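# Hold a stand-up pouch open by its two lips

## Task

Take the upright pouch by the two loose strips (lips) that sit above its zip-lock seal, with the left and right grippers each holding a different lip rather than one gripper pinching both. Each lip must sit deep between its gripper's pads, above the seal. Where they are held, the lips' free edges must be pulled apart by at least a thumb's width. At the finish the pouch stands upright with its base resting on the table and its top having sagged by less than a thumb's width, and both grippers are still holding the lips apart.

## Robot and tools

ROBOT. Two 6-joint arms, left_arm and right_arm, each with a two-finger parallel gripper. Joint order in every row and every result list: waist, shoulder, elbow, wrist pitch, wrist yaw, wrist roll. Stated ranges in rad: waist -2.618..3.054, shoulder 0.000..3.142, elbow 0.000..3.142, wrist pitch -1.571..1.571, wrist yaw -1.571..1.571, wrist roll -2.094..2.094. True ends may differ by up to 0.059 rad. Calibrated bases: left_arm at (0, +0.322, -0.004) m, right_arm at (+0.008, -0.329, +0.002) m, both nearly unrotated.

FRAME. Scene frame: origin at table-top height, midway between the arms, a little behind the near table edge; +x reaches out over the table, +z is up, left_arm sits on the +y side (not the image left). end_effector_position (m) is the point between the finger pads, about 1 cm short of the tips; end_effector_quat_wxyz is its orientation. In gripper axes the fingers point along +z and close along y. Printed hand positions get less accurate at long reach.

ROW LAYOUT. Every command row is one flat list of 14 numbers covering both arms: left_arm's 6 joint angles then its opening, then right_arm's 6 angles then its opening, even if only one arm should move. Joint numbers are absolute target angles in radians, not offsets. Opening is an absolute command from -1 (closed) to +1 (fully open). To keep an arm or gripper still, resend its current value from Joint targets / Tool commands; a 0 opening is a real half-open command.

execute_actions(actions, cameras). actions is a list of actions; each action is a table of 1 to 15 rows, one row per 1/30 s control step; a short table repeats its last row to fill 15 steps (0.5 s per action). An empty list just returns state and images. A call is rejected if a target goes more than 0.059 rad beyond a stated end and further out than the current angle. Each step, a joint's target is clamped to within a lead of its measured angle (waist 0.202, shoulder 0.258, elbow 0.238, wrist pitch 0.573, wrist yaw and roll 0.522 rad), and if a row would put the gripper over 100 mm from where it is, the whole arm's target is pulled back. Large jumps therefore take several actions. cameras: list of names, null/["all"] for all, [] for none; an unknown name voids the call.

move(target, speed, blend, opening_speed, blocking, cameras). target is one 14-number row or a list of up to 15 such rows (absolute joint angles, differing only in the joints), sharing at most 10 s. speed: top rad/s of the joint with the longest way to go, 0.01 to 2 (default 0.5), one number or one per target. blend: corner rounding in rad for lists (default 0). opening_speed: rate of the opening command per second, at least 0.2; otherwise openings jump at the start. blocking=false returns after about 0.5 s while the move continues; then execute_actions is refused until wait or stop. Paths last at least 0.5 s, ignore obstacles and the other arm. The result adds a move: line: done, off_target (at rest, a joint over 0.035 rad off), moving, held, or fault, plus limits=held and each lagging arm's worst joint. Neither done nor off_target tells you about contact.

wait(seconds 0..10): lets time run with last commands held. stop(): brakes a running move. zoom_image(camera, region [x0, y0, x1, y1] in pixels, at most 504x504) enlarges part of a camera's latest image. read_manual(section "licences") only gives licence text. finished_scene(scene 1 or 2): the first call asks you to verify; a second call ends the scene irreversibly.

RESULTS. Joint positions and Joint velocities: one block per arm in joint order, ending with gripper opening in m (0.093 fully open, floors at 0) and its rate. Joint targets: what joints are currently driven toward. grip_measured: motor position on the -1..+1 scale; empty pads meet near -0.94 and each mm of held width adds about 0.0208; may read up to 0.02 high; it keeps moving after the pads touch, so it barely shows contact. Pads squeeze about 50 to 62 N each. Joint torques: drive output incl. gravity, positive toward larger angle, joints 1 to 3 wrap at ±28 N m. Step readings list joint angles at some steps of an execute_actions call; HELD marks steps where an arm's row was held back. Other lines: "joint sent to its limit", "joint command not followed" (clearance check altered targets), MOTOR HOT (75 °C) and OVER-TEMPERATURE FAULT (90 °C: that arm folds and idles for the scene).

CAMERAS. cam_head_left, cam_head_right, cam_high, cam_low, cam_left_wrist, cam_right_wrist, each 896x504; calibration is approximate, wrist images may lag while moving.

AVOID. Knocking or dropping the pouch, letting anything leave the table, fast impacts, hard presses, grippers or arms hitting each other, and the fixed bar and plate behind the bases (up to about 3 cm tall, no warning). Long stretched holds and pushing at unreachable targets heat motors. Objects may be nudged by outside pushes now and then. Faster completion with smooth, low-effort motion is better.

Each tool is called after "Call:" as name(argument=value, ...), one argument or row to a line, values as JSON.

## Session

Call:
execute_actions(
  actions=[],
)

Scene clock: 0.00 s.
left_arm: end_effector_position=(+0.0852, +0.1869, +0.1521) grip_measured=+1.000 end_effector_quat_wxyz=(+0.136, -0.024, +0.986, -0.088) | right_arm: end_effector_position=(+0.2826, +0.0575, +0.1922) grip_measured=+1.000 end_effector_quat_wxyz=(+0.297, -0.462, +0.832, -0.083)
Joint names: [waist, shoulder, elbow, wrist pitch, wrist yaw, wrist roll]
Joint positions: left_arm=[-1.238 0.922 0.923 -1.339 -0.199 -1.238 0.093] | right_arm=[1.101 1.994 1.892 -1.045 0.448 -0.011 0.093]
Joint velocities: left_arm=[-0.027 -0.007 0.007 -0.066 0.007 0.022 0] | right_arm=[-0.002 0.002 -0.007 0.037 0.022 0.066 0]
Joint torques (N m): no reading
Heat: left arm: 33 °C; right arm: 33 °C.
Joint targets: left_arm=[-1.238 0.924 0.932 -1.333 -0.197 -1.238] | right_arm=[1.099 1.987 1.900 -1.042 0.449 -0.010]
Tool commands: left_gripper/opening=+1.0 right_gripper/opening=+1.0
camera_calibration:
cam_left_wrist: T_world_to_cam=[[0.0131966, -0.978108, 0.207677, 0.147149], [-0.986087, 0.0216891, 0.16481, 0.0939749], [-0.165706, -0.206962, -0.964214, 0.282472], [0, 0, 0, 1]] pos_world=[0.137533, 0.200351, 0.226315]
cam_right_wrist: T_world_to_cam=[[0.713634, -0.546423, 0.438348, -0.2569], [-0.60062, -0.799319, -0.0185776, 0.25835], [0.360531, -0.250023, -0.898613, 0.168595], [0, 0, 0, 1]] pos_world=[0.277719, 0.108281, 0.268913]

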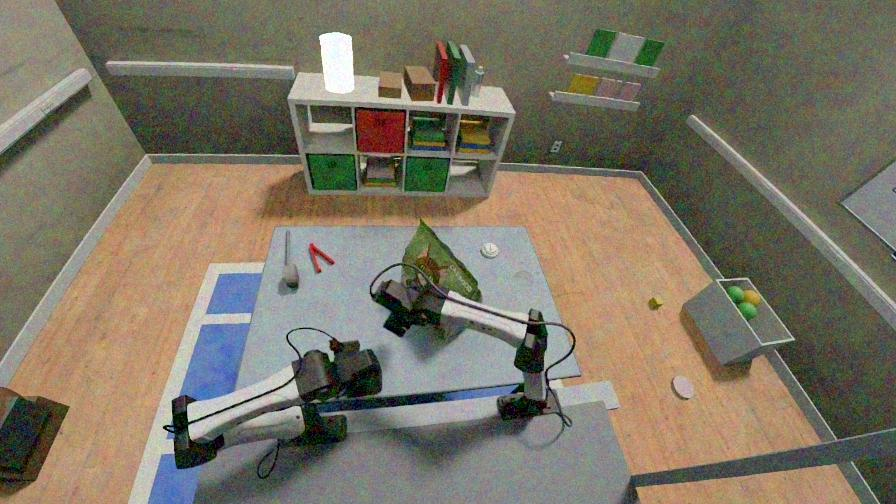

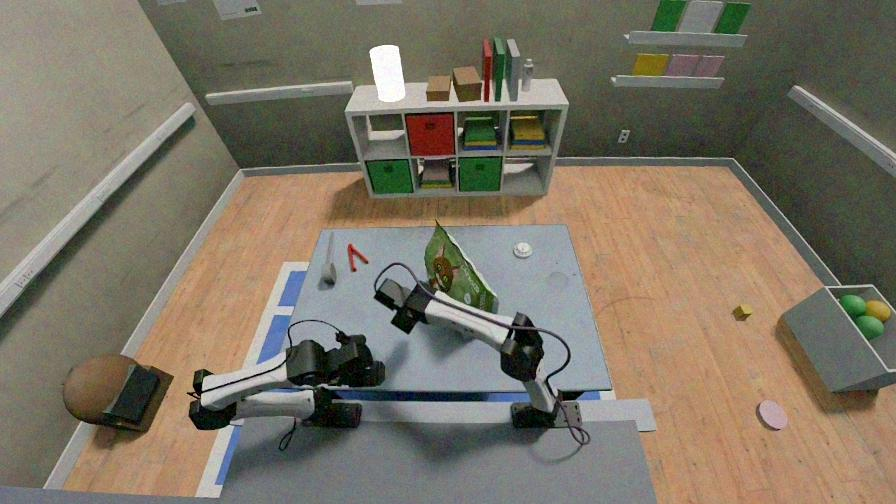

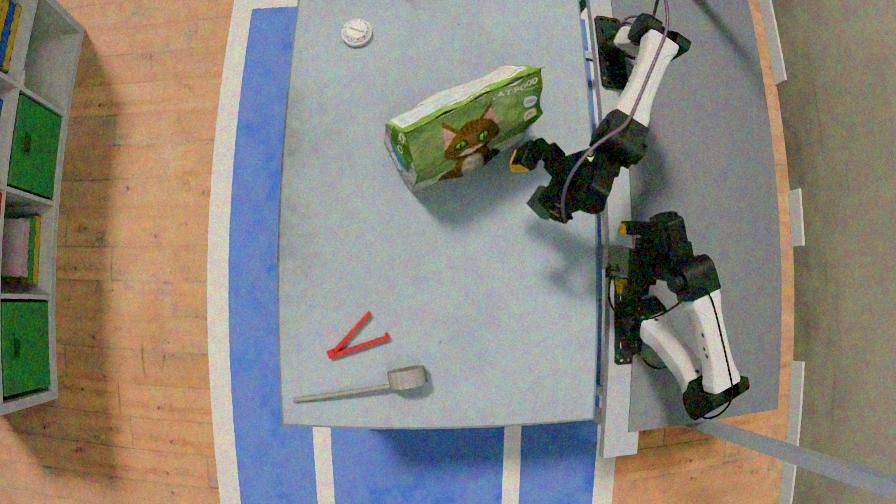

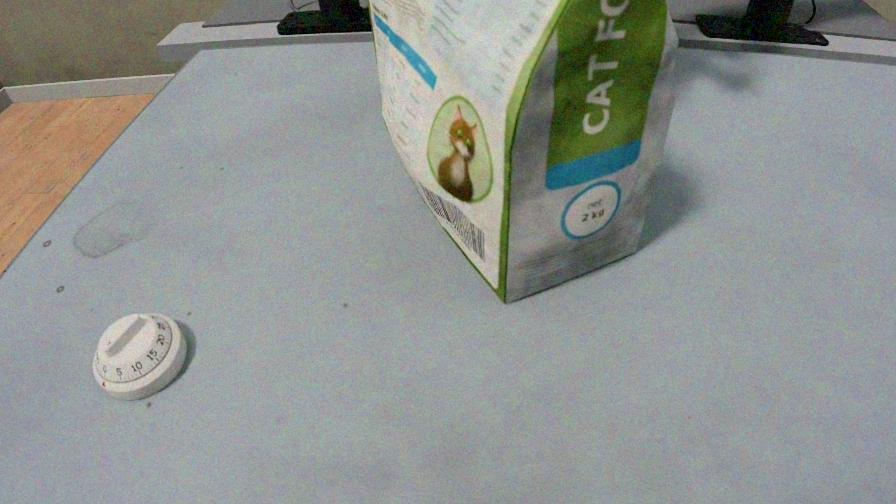

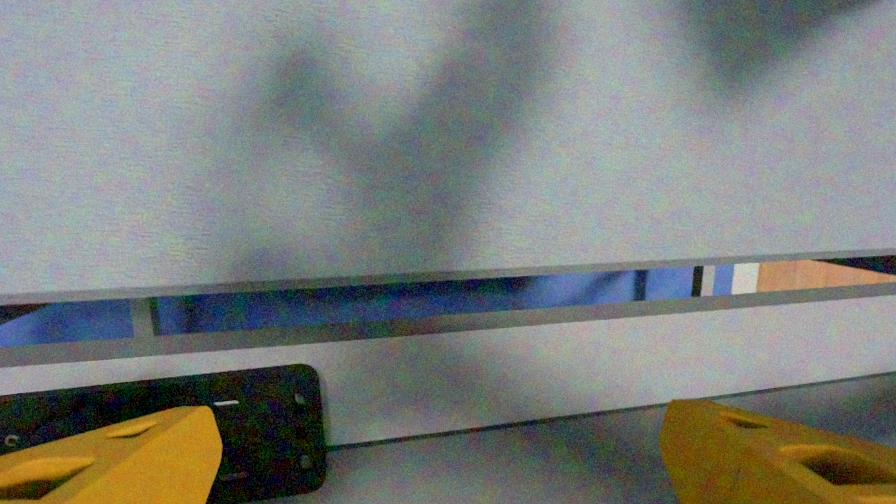

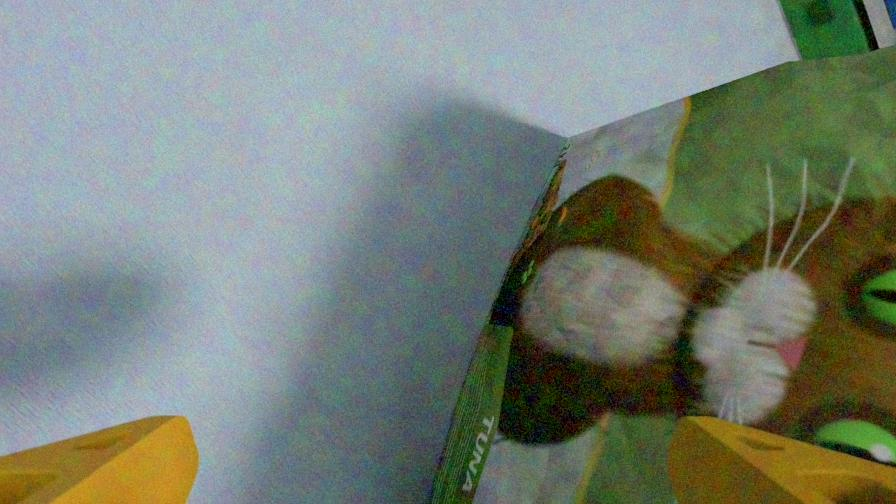

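Call:
move(
  target=[
    [-1.238,0.922,0.923,-1.339,-0.199,-1.238,1,1.10,1.75,2.30,-1.2,0.3,0.1,0],
    [-1.238,0.922,0.923,-1.339,-0.199,-1.238,1,0.725,1.625,2.36,-1.36,0.2,0.16,0],
  ],
  speed=0.6,
  blend=0.1,
)

Call:
zoom_image(
  camera="cam_high",
  region=[360, 40, 600, 220],
)

Call:
zoom_image(
  camera="cam_right_wrist",
  region=[200, 0, 700, 504],
)

Scene clock: 14.27 s.
left_arm: end_effector_position=(+0.0852, +0.1869, +0.1521) grip_measured=+1.000 end_effector_quat_wxyz=(+0.136, -0.024, +0.986, -0.088) | right_arm: end_effector_position=(+0.3005, -0.1087, +0.4503) grip_measured=+0.002 end_effector_quat_wxyz=(+0.454, -0.208, +0.860, +0.106)
Joint names: [waist, shoulder, elbow, wrist pitch, wrist yaw, wrist roll]
Joint positions: left_arm=[-1.238 0.922 0.923 -1.339 -0.199 -1.238 0.093] | right_arm=[0.727 1.629 2.346 -1.352 0.206 0.15 0.045]
Joint velocities: left_arm=[-0.017 -0.017 0.002 0.007 0.007 -0.066 0] | right_arm=[-0.002 -0.007 -0.012 0.11 -0.037 0.007 0]
Joint torques (N m): left_arm=[0.7 -0.4 6.17 0.81 -0.17 0.03] | right_arm=[-0.1 -5.29 5.45 2.2 0.04 0]
Heat: left arm: 34 °C; right arm: 37 °C.
Joint targets: left_arm=[-1.238 0.922 0.923 -1.339 -0.199 -1.238] | right_arm=[0.725 1.625 2.360 -1.360 0.200 0.160]
move: done
camera_calibration:
cam_left_wrist: T_world_to_cam=[[0.0131966, -0.978108, 0.207677, 0.147149], [-0.986087, 0.0216891, 0.16481, 0.0939749], [-0.165706, -0.206962, -0.964214, 0.282472], [0, 0, 0, 1]] pos_world=[0.137533, 0.200351, 0.226315]
cam_right_wrist: T_world_to_cam=[[0.44732, -0.893693, 0.0349009, -0.249644], [-0.769007, -0.404249, -0.495188, 0.449223], [0.456655, 0.194669, -0.868084, 0.358237], [0, 0, 0, 1]] pos_world=[0.293536, -0.111245, 0.542143]

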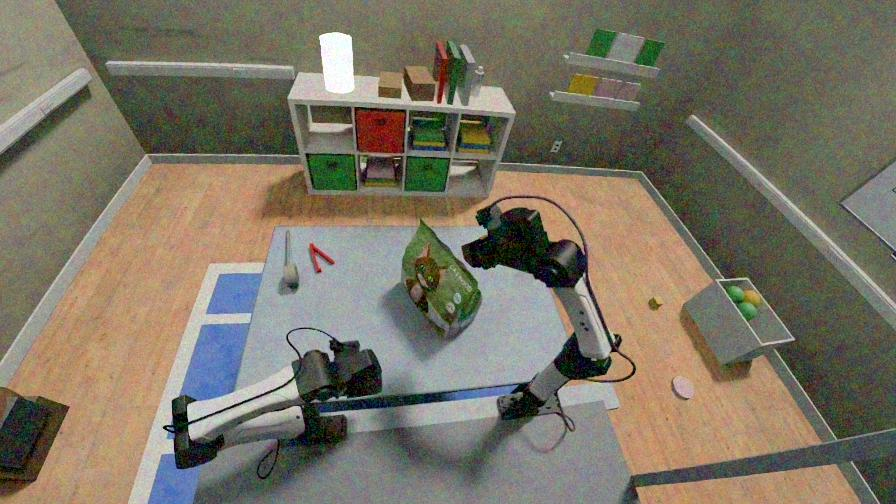

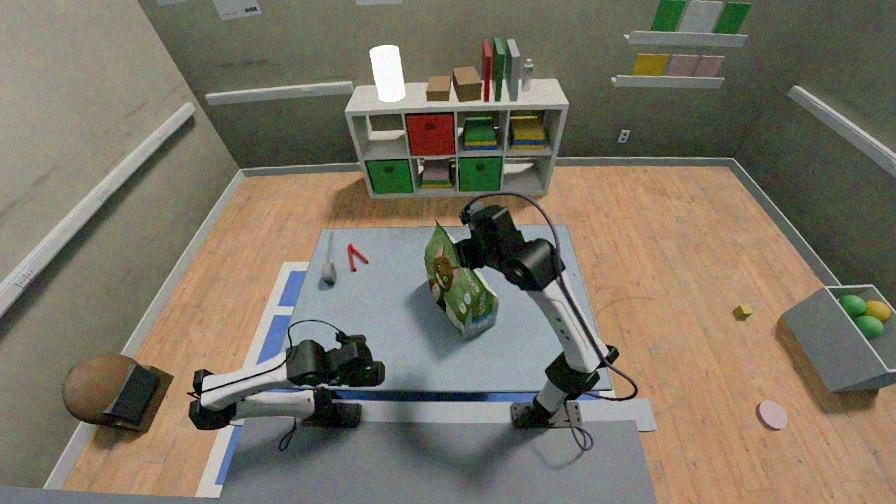

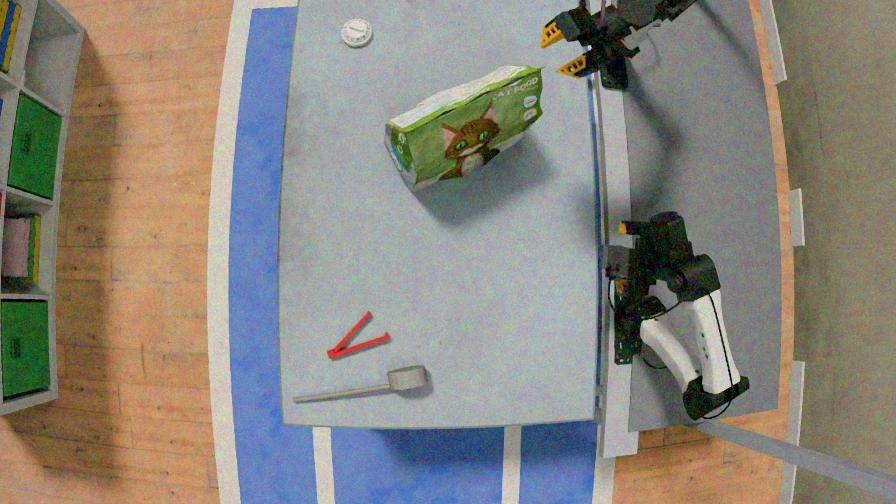

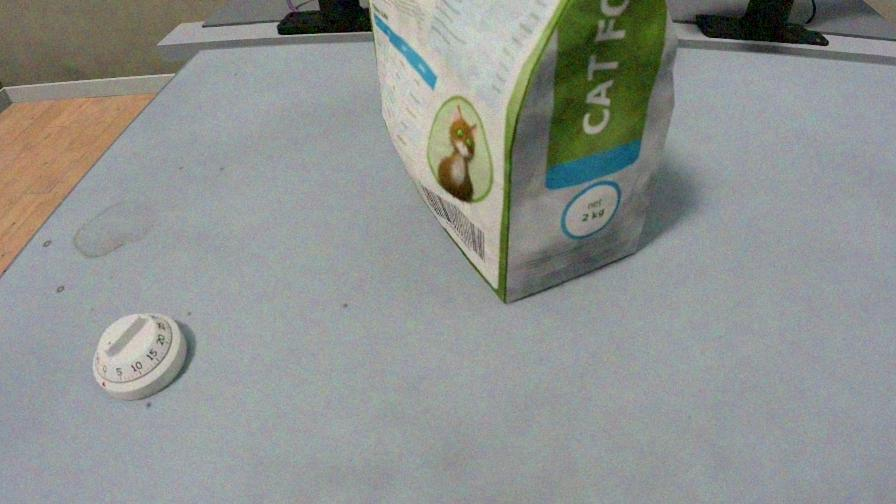

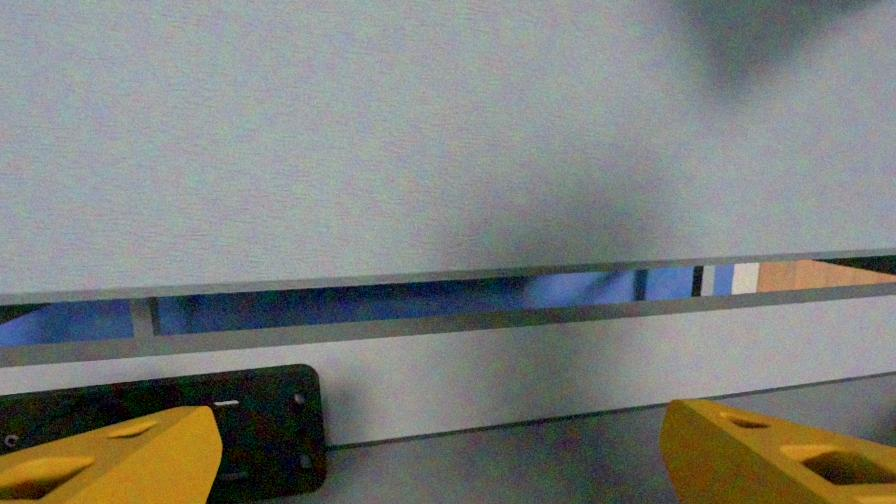

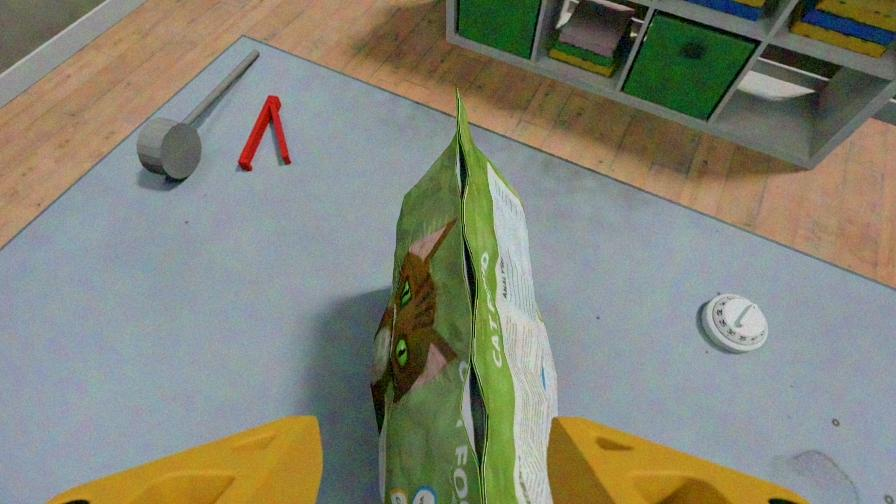

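Scaled by 2.100 from the camera's 896x504 image, which has a finer 1280x720 frame.

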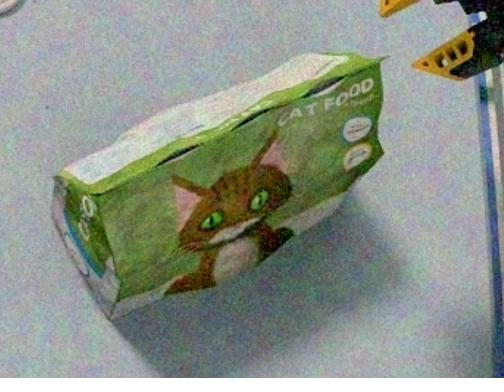

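Scaled by 1.000.

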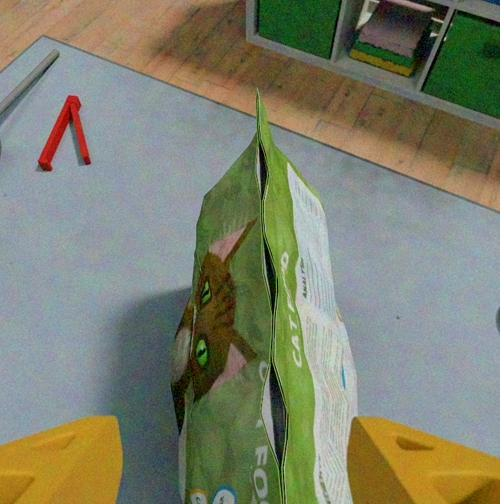

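Call:
move(
  target=[
    [-1.238,1.1,1.5,-1.40,-0.1,-1.2,-0.69,0.67,1.65,2.29,-1.34,0.15,0.13,-0.61],
    [-0.459,1.744,2.366,-1.427,0.307,-0.994,-0.69,0.624,1.667,2.233,-1.318,0.099,0.111,-0.61],
  ],
  speed=0.6,
  blend=0.1,
)

Call:
zoom_image(
  camera="cam_right_wrist",
  region=[250, 0, 700, 504],
)

Call:
zoom_image(
  camera="cam_left_wrist",
  region=[200, 0, 700, 504],
)

Scene clock: 41.83 s.
left_arm: end_effector_position=(+0.3298, +0.1216, +0.3980) grip_measured=-0.688 end_effector_quat_wxyz=(+0.188, -0.202, +0.892, -0.357) | right_arm: end_effector_position=(+0.3258, -0.1147, +0.4090) grip_measured=-0.608 end_effector_quat_wxyz=(+0.401, -0.209, +0.886, +0.102)
Joint names: [waist, shoulder, elbow, wrist pitch, wrist yaw, wrist roll]
Joint positions: left_arm=[-0.46 1.735 2.344 -1.419 0.298 -0.999 0.012] | right_arm=[0.63 1.655 2.244 -1.331 0.105 0.121 0.016]
Joint velocities: left_arm=[0.002 0.017 -0.002 -0.022 -0.007 0.007 0] | right_arm=[0.002 0.002 0.012 0.051 -0.007 -0.037 -0.001]
Joint torques (N m): left_arm=[0.81 -4.27 7.09 1.64 0.25 0.1] | right_arm=[-0.42 -4.63 3.92 2.25 -0.04 -0.23]
Heat: left arm: 36 °C; right arm: 37 °C.
Joint targets: left_arm=[-0.459 1.744 2.366 -1.427 0.307 -0.994] | right_arm=[0.624 1.667 2.233 -1.318 0.099 0.111]
move: done
camera_calibration:
cam_left_wrist: T_world_to_cam=[[0.210231, -0.646956, 0.732975, -0.285305], [-0.974721, -0.196709, 0.105944, 0.342224], [0.0756414, -0.736719, -0.671955, 0.415088], [0, 0, 0, 1]] pos_world=[0.362155, 0.188542, 0.451785]
cam_right_wrist: T_world_to_cam=[[0.449569, -0.893098, 0.0162263, -0.257904], [-0.819054, -0.419409, -0.391468, 0.417958], [0.356425, 0.162702, -0.920049, 0.362261], [0, 0, 0, 1]] pos_world=[0.329157, -0.113979, 0.5011]

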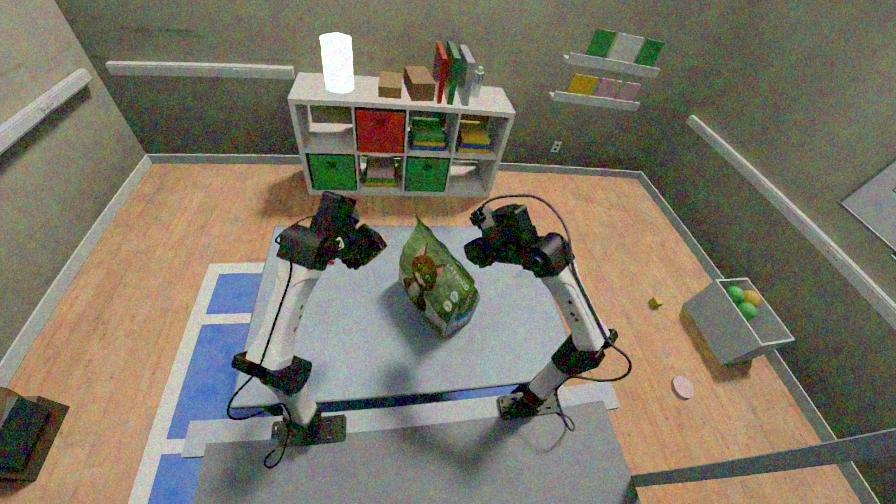

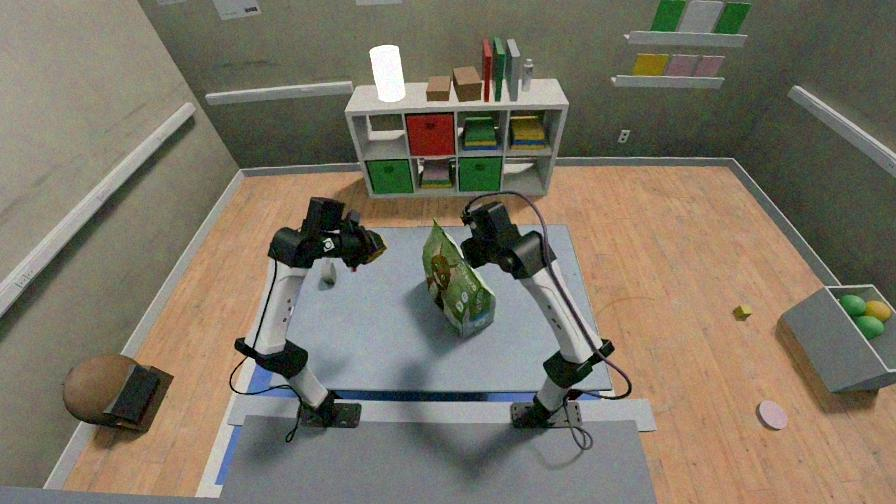

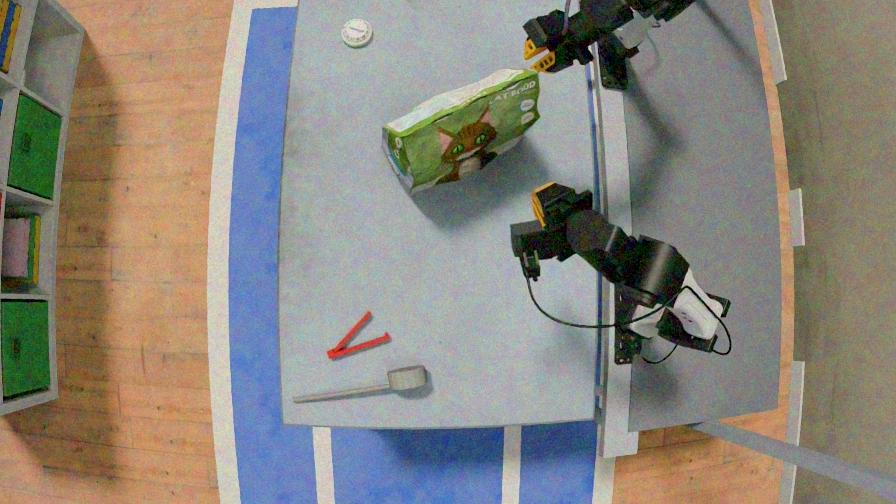

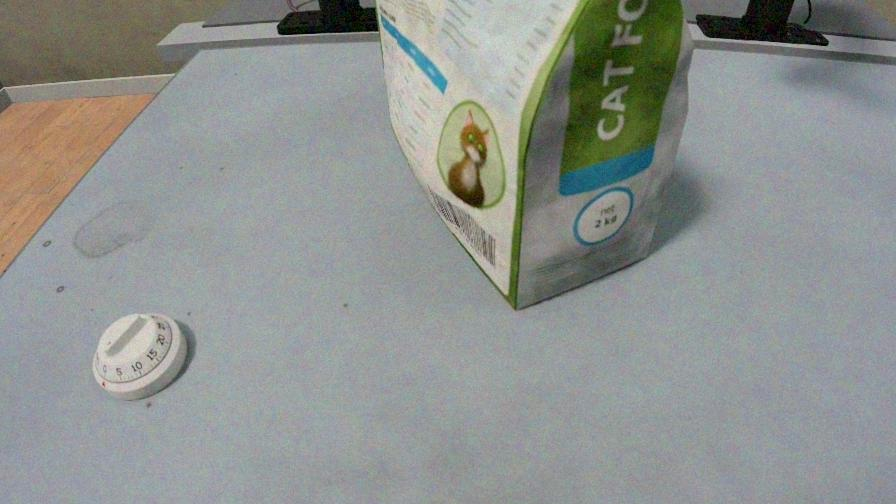

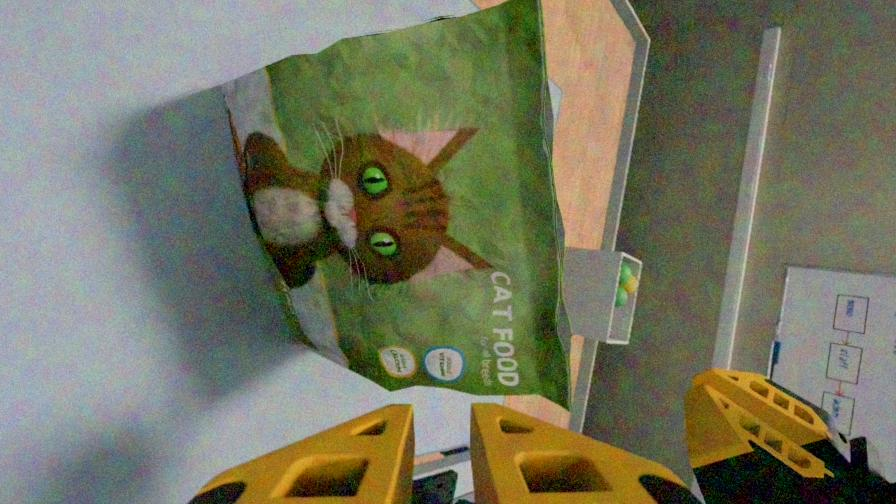

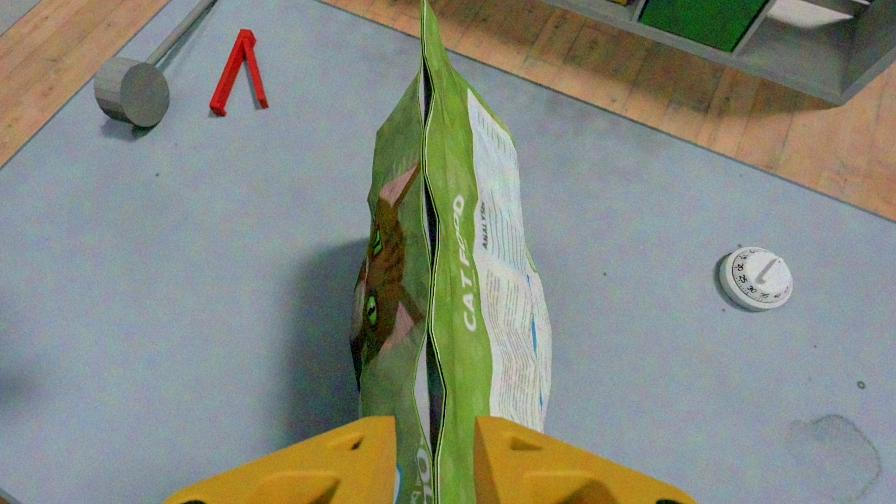

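Scaled by 1.000.

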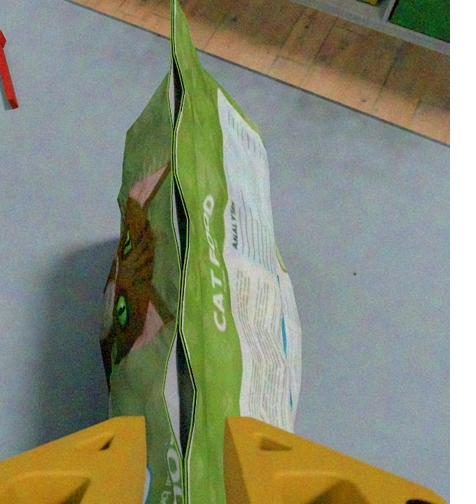

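Scaled by 1.000.

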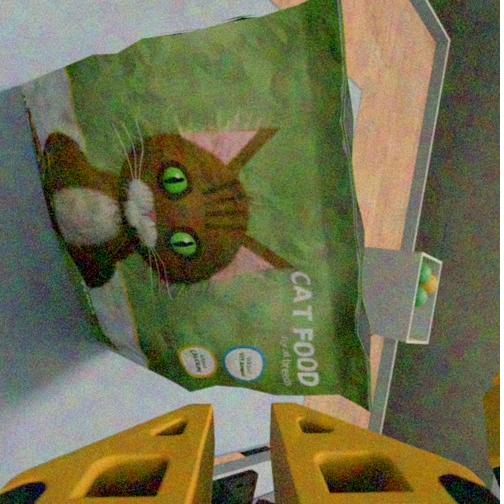

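Call:
move(
  target=[-0.459,1.744,2.366,-1.427,0.307,-0.994,-0.69,0.597,1.506,1.817,-1.058,0.079,0.092,-0.61],
  speed=0.3,
)

Call:
zoom_image(
  camera="cam_right_wrist",
  region=[300, 200, 600, 504],
)

Call:
zoom_image(
  camera="cam_left_wrist",
  region=[400, 200, 800, 504],
)

Scene clock: 60.53 s.
left_arm: end_effector_position=(+0.3296, +0.1215, +0.3980) grip_measured=-0.688 end_effector_quat_wxyz=(+0.188, -0.202, +0.892, -0.358) | right_arm: end_effector_position=(+0.3368, -0.1163, +0.3495) grip_measured=-0.608 end_effector_quat_wxyz=(+0.390, -0.212, +0.891, +0.098)
Joint names: [waist, shoulder, elbow, wrist pitch, wrist yaw, wrist roll]
Joint positions: left_arm=[-0.46 1.735 2.344 -1.42 0.299 -0.998 0.012] | right_arm=[0.603 1.526 1.829 -1.071 0.085 0.102 0.016]
Joint velocities: left_arm=[0.017 -0.002 0.017 0.007 0.022 0.022 0] | right_arm=[0.002 -0.002 -0.017 -0.007 0.007 -0.037 0]
Joint torques (N m): left_arm=[0.76 -4.34 7.05 1.62 0.26 0.1] | right_arm=[-0.46 -7.19 4.66 2.31 -0.06 -0.2]
Heat: left arm: 36 °C; right arm: 37 °C.
Joint targets: left_arm=[-0.459 1.744 2.366 -1.427 0.307 -0.994] | right_arm=[0.597 1.506 1.817 -1.058 0.079 0.092]
move: done
camera_calibration:
cam_left_wrist: T_world_to_cam=[[0.209554, -0.647076, 0.733062, -0.285131], [-0.974955, -0.195393, 0.106228, 0.341839], [0.0744978, -0.736963, -0.671815, 0.415348], [0, 0, 0, 1]] pos_world=[0.362085, 0.188387, 0.451743]
cam_right_wrist: T_world_to_cam=[[0.450449, -0.892563, 0.0206477, -0.265157], [-0.827475, -0.426061, -0.365728, 0.396009], [0.335233, 0.147656, -0.930493, 0.312894], [0, 0, 0, 1]] pos_world=[0.342235, -0.114146, 0.441452]

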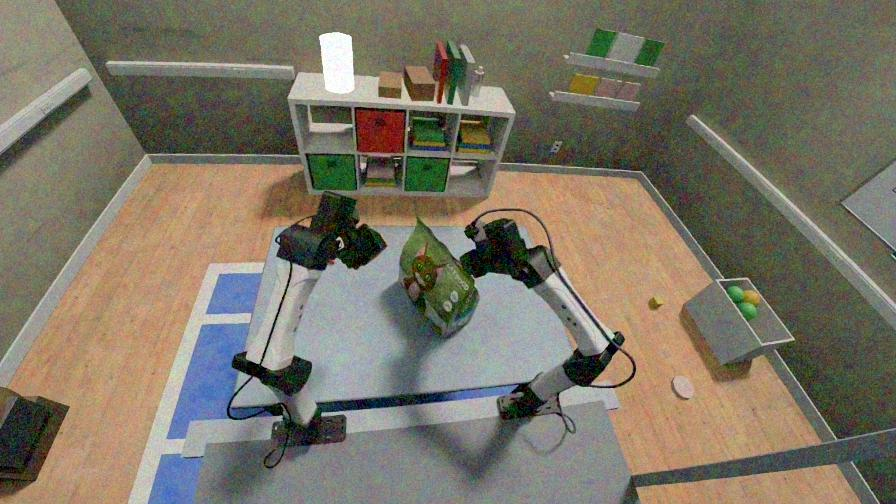

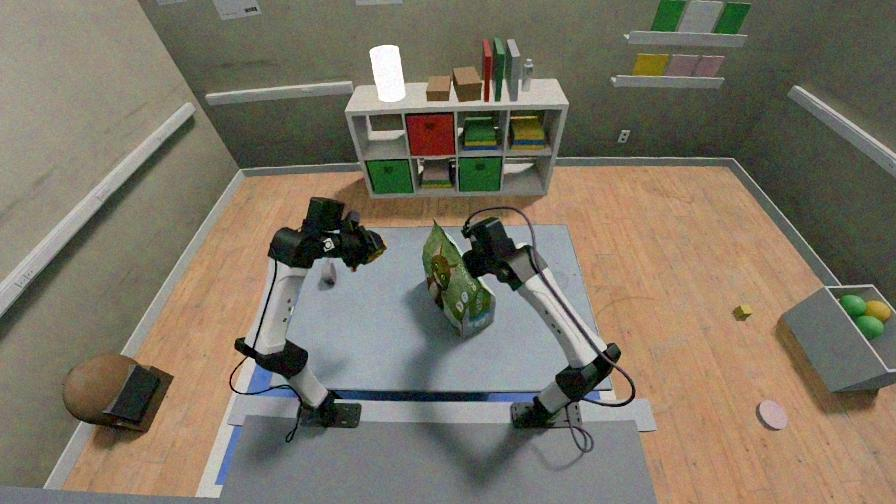

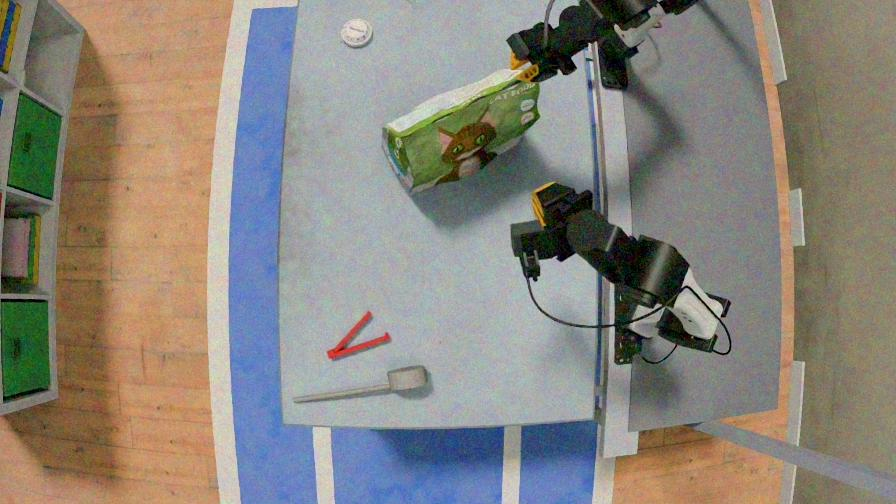

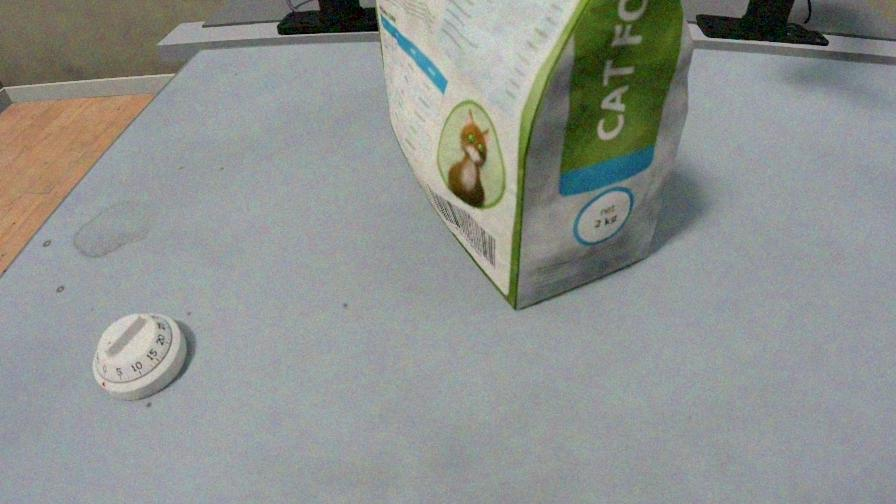

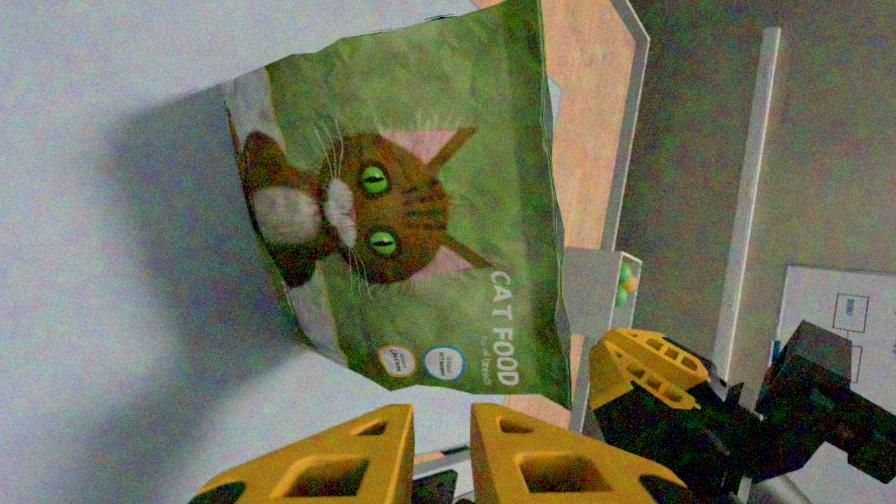

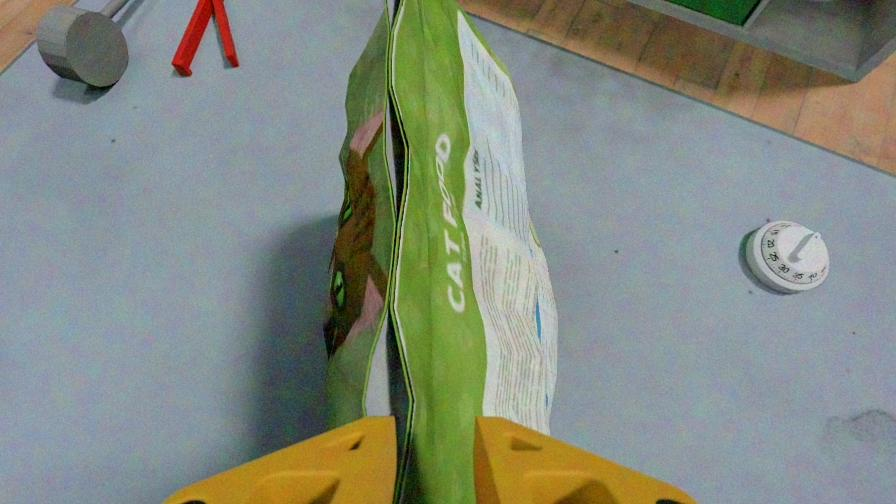

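Scaled by 1.658 from the camera's 896x504 image, which has a finer 1280x720 frame.

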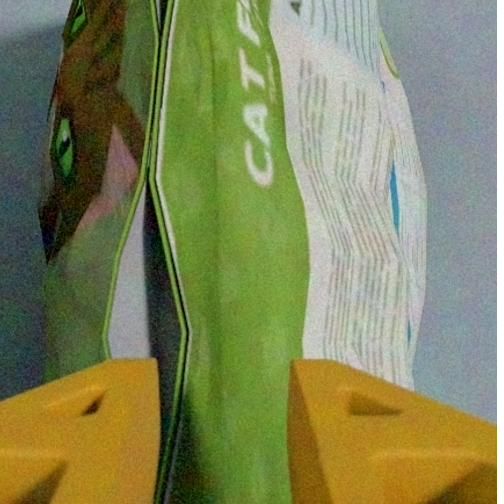

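Scaled by 1.260 from the camera's 896x504 image, which has a finer 1280x720 frame.

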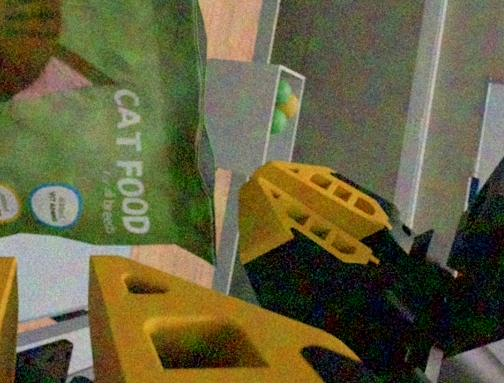

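Call:
move(
  target=[-0.459,1.744,2.366,-1.427,0.307,-0.994,-0.69,0.602,1.468,1.687,-0.967,0.082,0.095,-0.61],
  speed=0.2,
  cameras=["cam_left_wrist","cam_right_wrist","cam_low"],
)

Call:
zoom_image(
  camera="cam_right_wrist",
  region=[300, 200, 600, 504],
)

Call:
zoom_image(
  camera="cam_left_wrist",
  region=[500, 250, 700, 450],
)

Scene clock: 75.00 s.
left_arm: end_effector_position=(+0.3296, +0.1215, +0.3980) grip_measured=-0.688 end_effector_quat_wxyz=(+0.188, -0.202, +0.892, -0.358) | right_arm: end_effector_position=(+0.3372, -0.1160, +0.3305) grip_measured=-0.608 end_effector_quat_wxyz=(+0.391, -0.212, +0.890, +0.099)
Joint names: [waist, shoulder, elbow, wrist pitch, wrist yaw, wrist roll]
Joint positions: left_arm=[-0.46 1.735 2.344 -1.42 0.299 -0.998 0.012] | right_arm=[0.603 1.483 1.701 -0.98 0.083 0.102 0.016]
Joint velocities: left_arm=[-0.012 -0.007 -0.012 -0.007 0.022 -0.051 0] | right_arm=[-0.017 -0.022 0.017 -0.051 0.095 -0.051 0]
Joint torques (N m): left_arm=[0.61 -4.23 7.04 1.64 0.25 0.12] | right_arm=[0.02 -6.84 4.83 2.24 -0.01 -0.14]
Heat: left arm: 36 °C; right arm: 38 °C.
Joint targets: left_arm=[-0.459 1.744 2.366 -1.427 0.307 -0.994] | right_arm=[0.602 1.468 1.687 -0.967 0.082 0.095]
move: done
camera_calibration:
cam_left_wrist: T_world_to_cam=[[0.209554, -0.647076, 0.733062, -0.285131], [-0.974955, -0.195393, 0.106228, 0.341839], [0.0744978, -0.736963, -0.671815, 0.415348], [0, 0, 0, 1]] pos_world=[0.362085, 0.188387, 0.451743]
cam_right_wrist: T_world_to_cam=[[0.451643, -0.891991, 0.0192433, -0.264466], [-0.825537, -0.425981, -0.370175, 0.390349], [0.33839, 0.151301, -0.928763, 0.293778], [0, 0, 0, 1]] pos_world=[0.342281, -0.114069, 0.422437]
Images, in order (width x height): cam_low 896x504, cam_left_wrist 896x504, cam_right_wrist 896x504.

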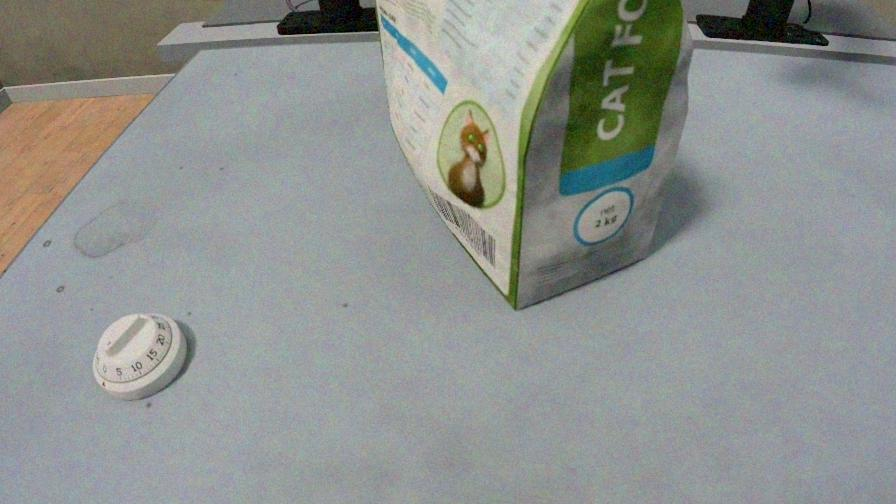

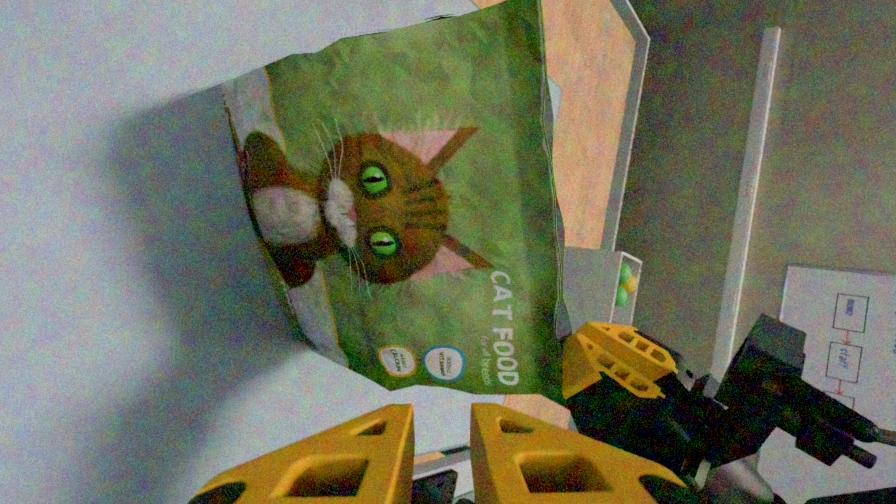

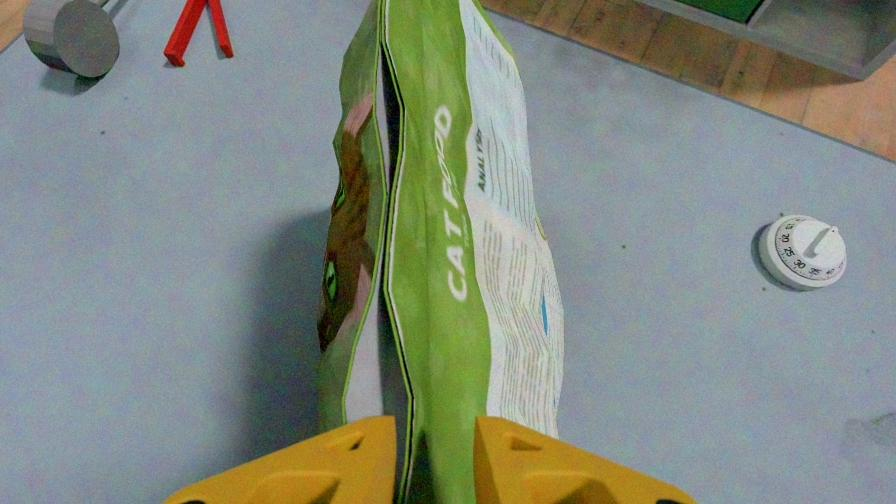

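Scaled by 1.658 from the camera's 896x504 image, which has a finer 1280x720 frame.

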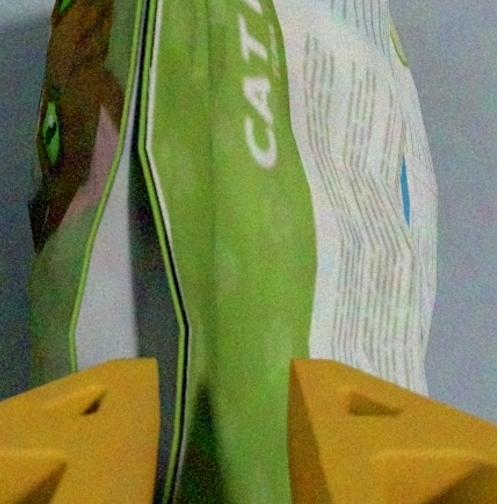

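Scaled by 2.520 from the camera's 896x504 image, which has a finer 1280x720 frame.

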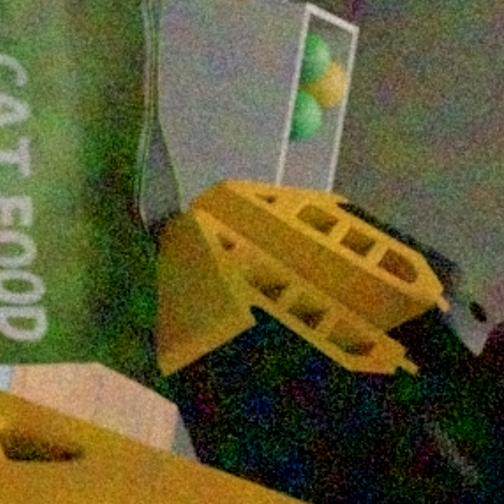

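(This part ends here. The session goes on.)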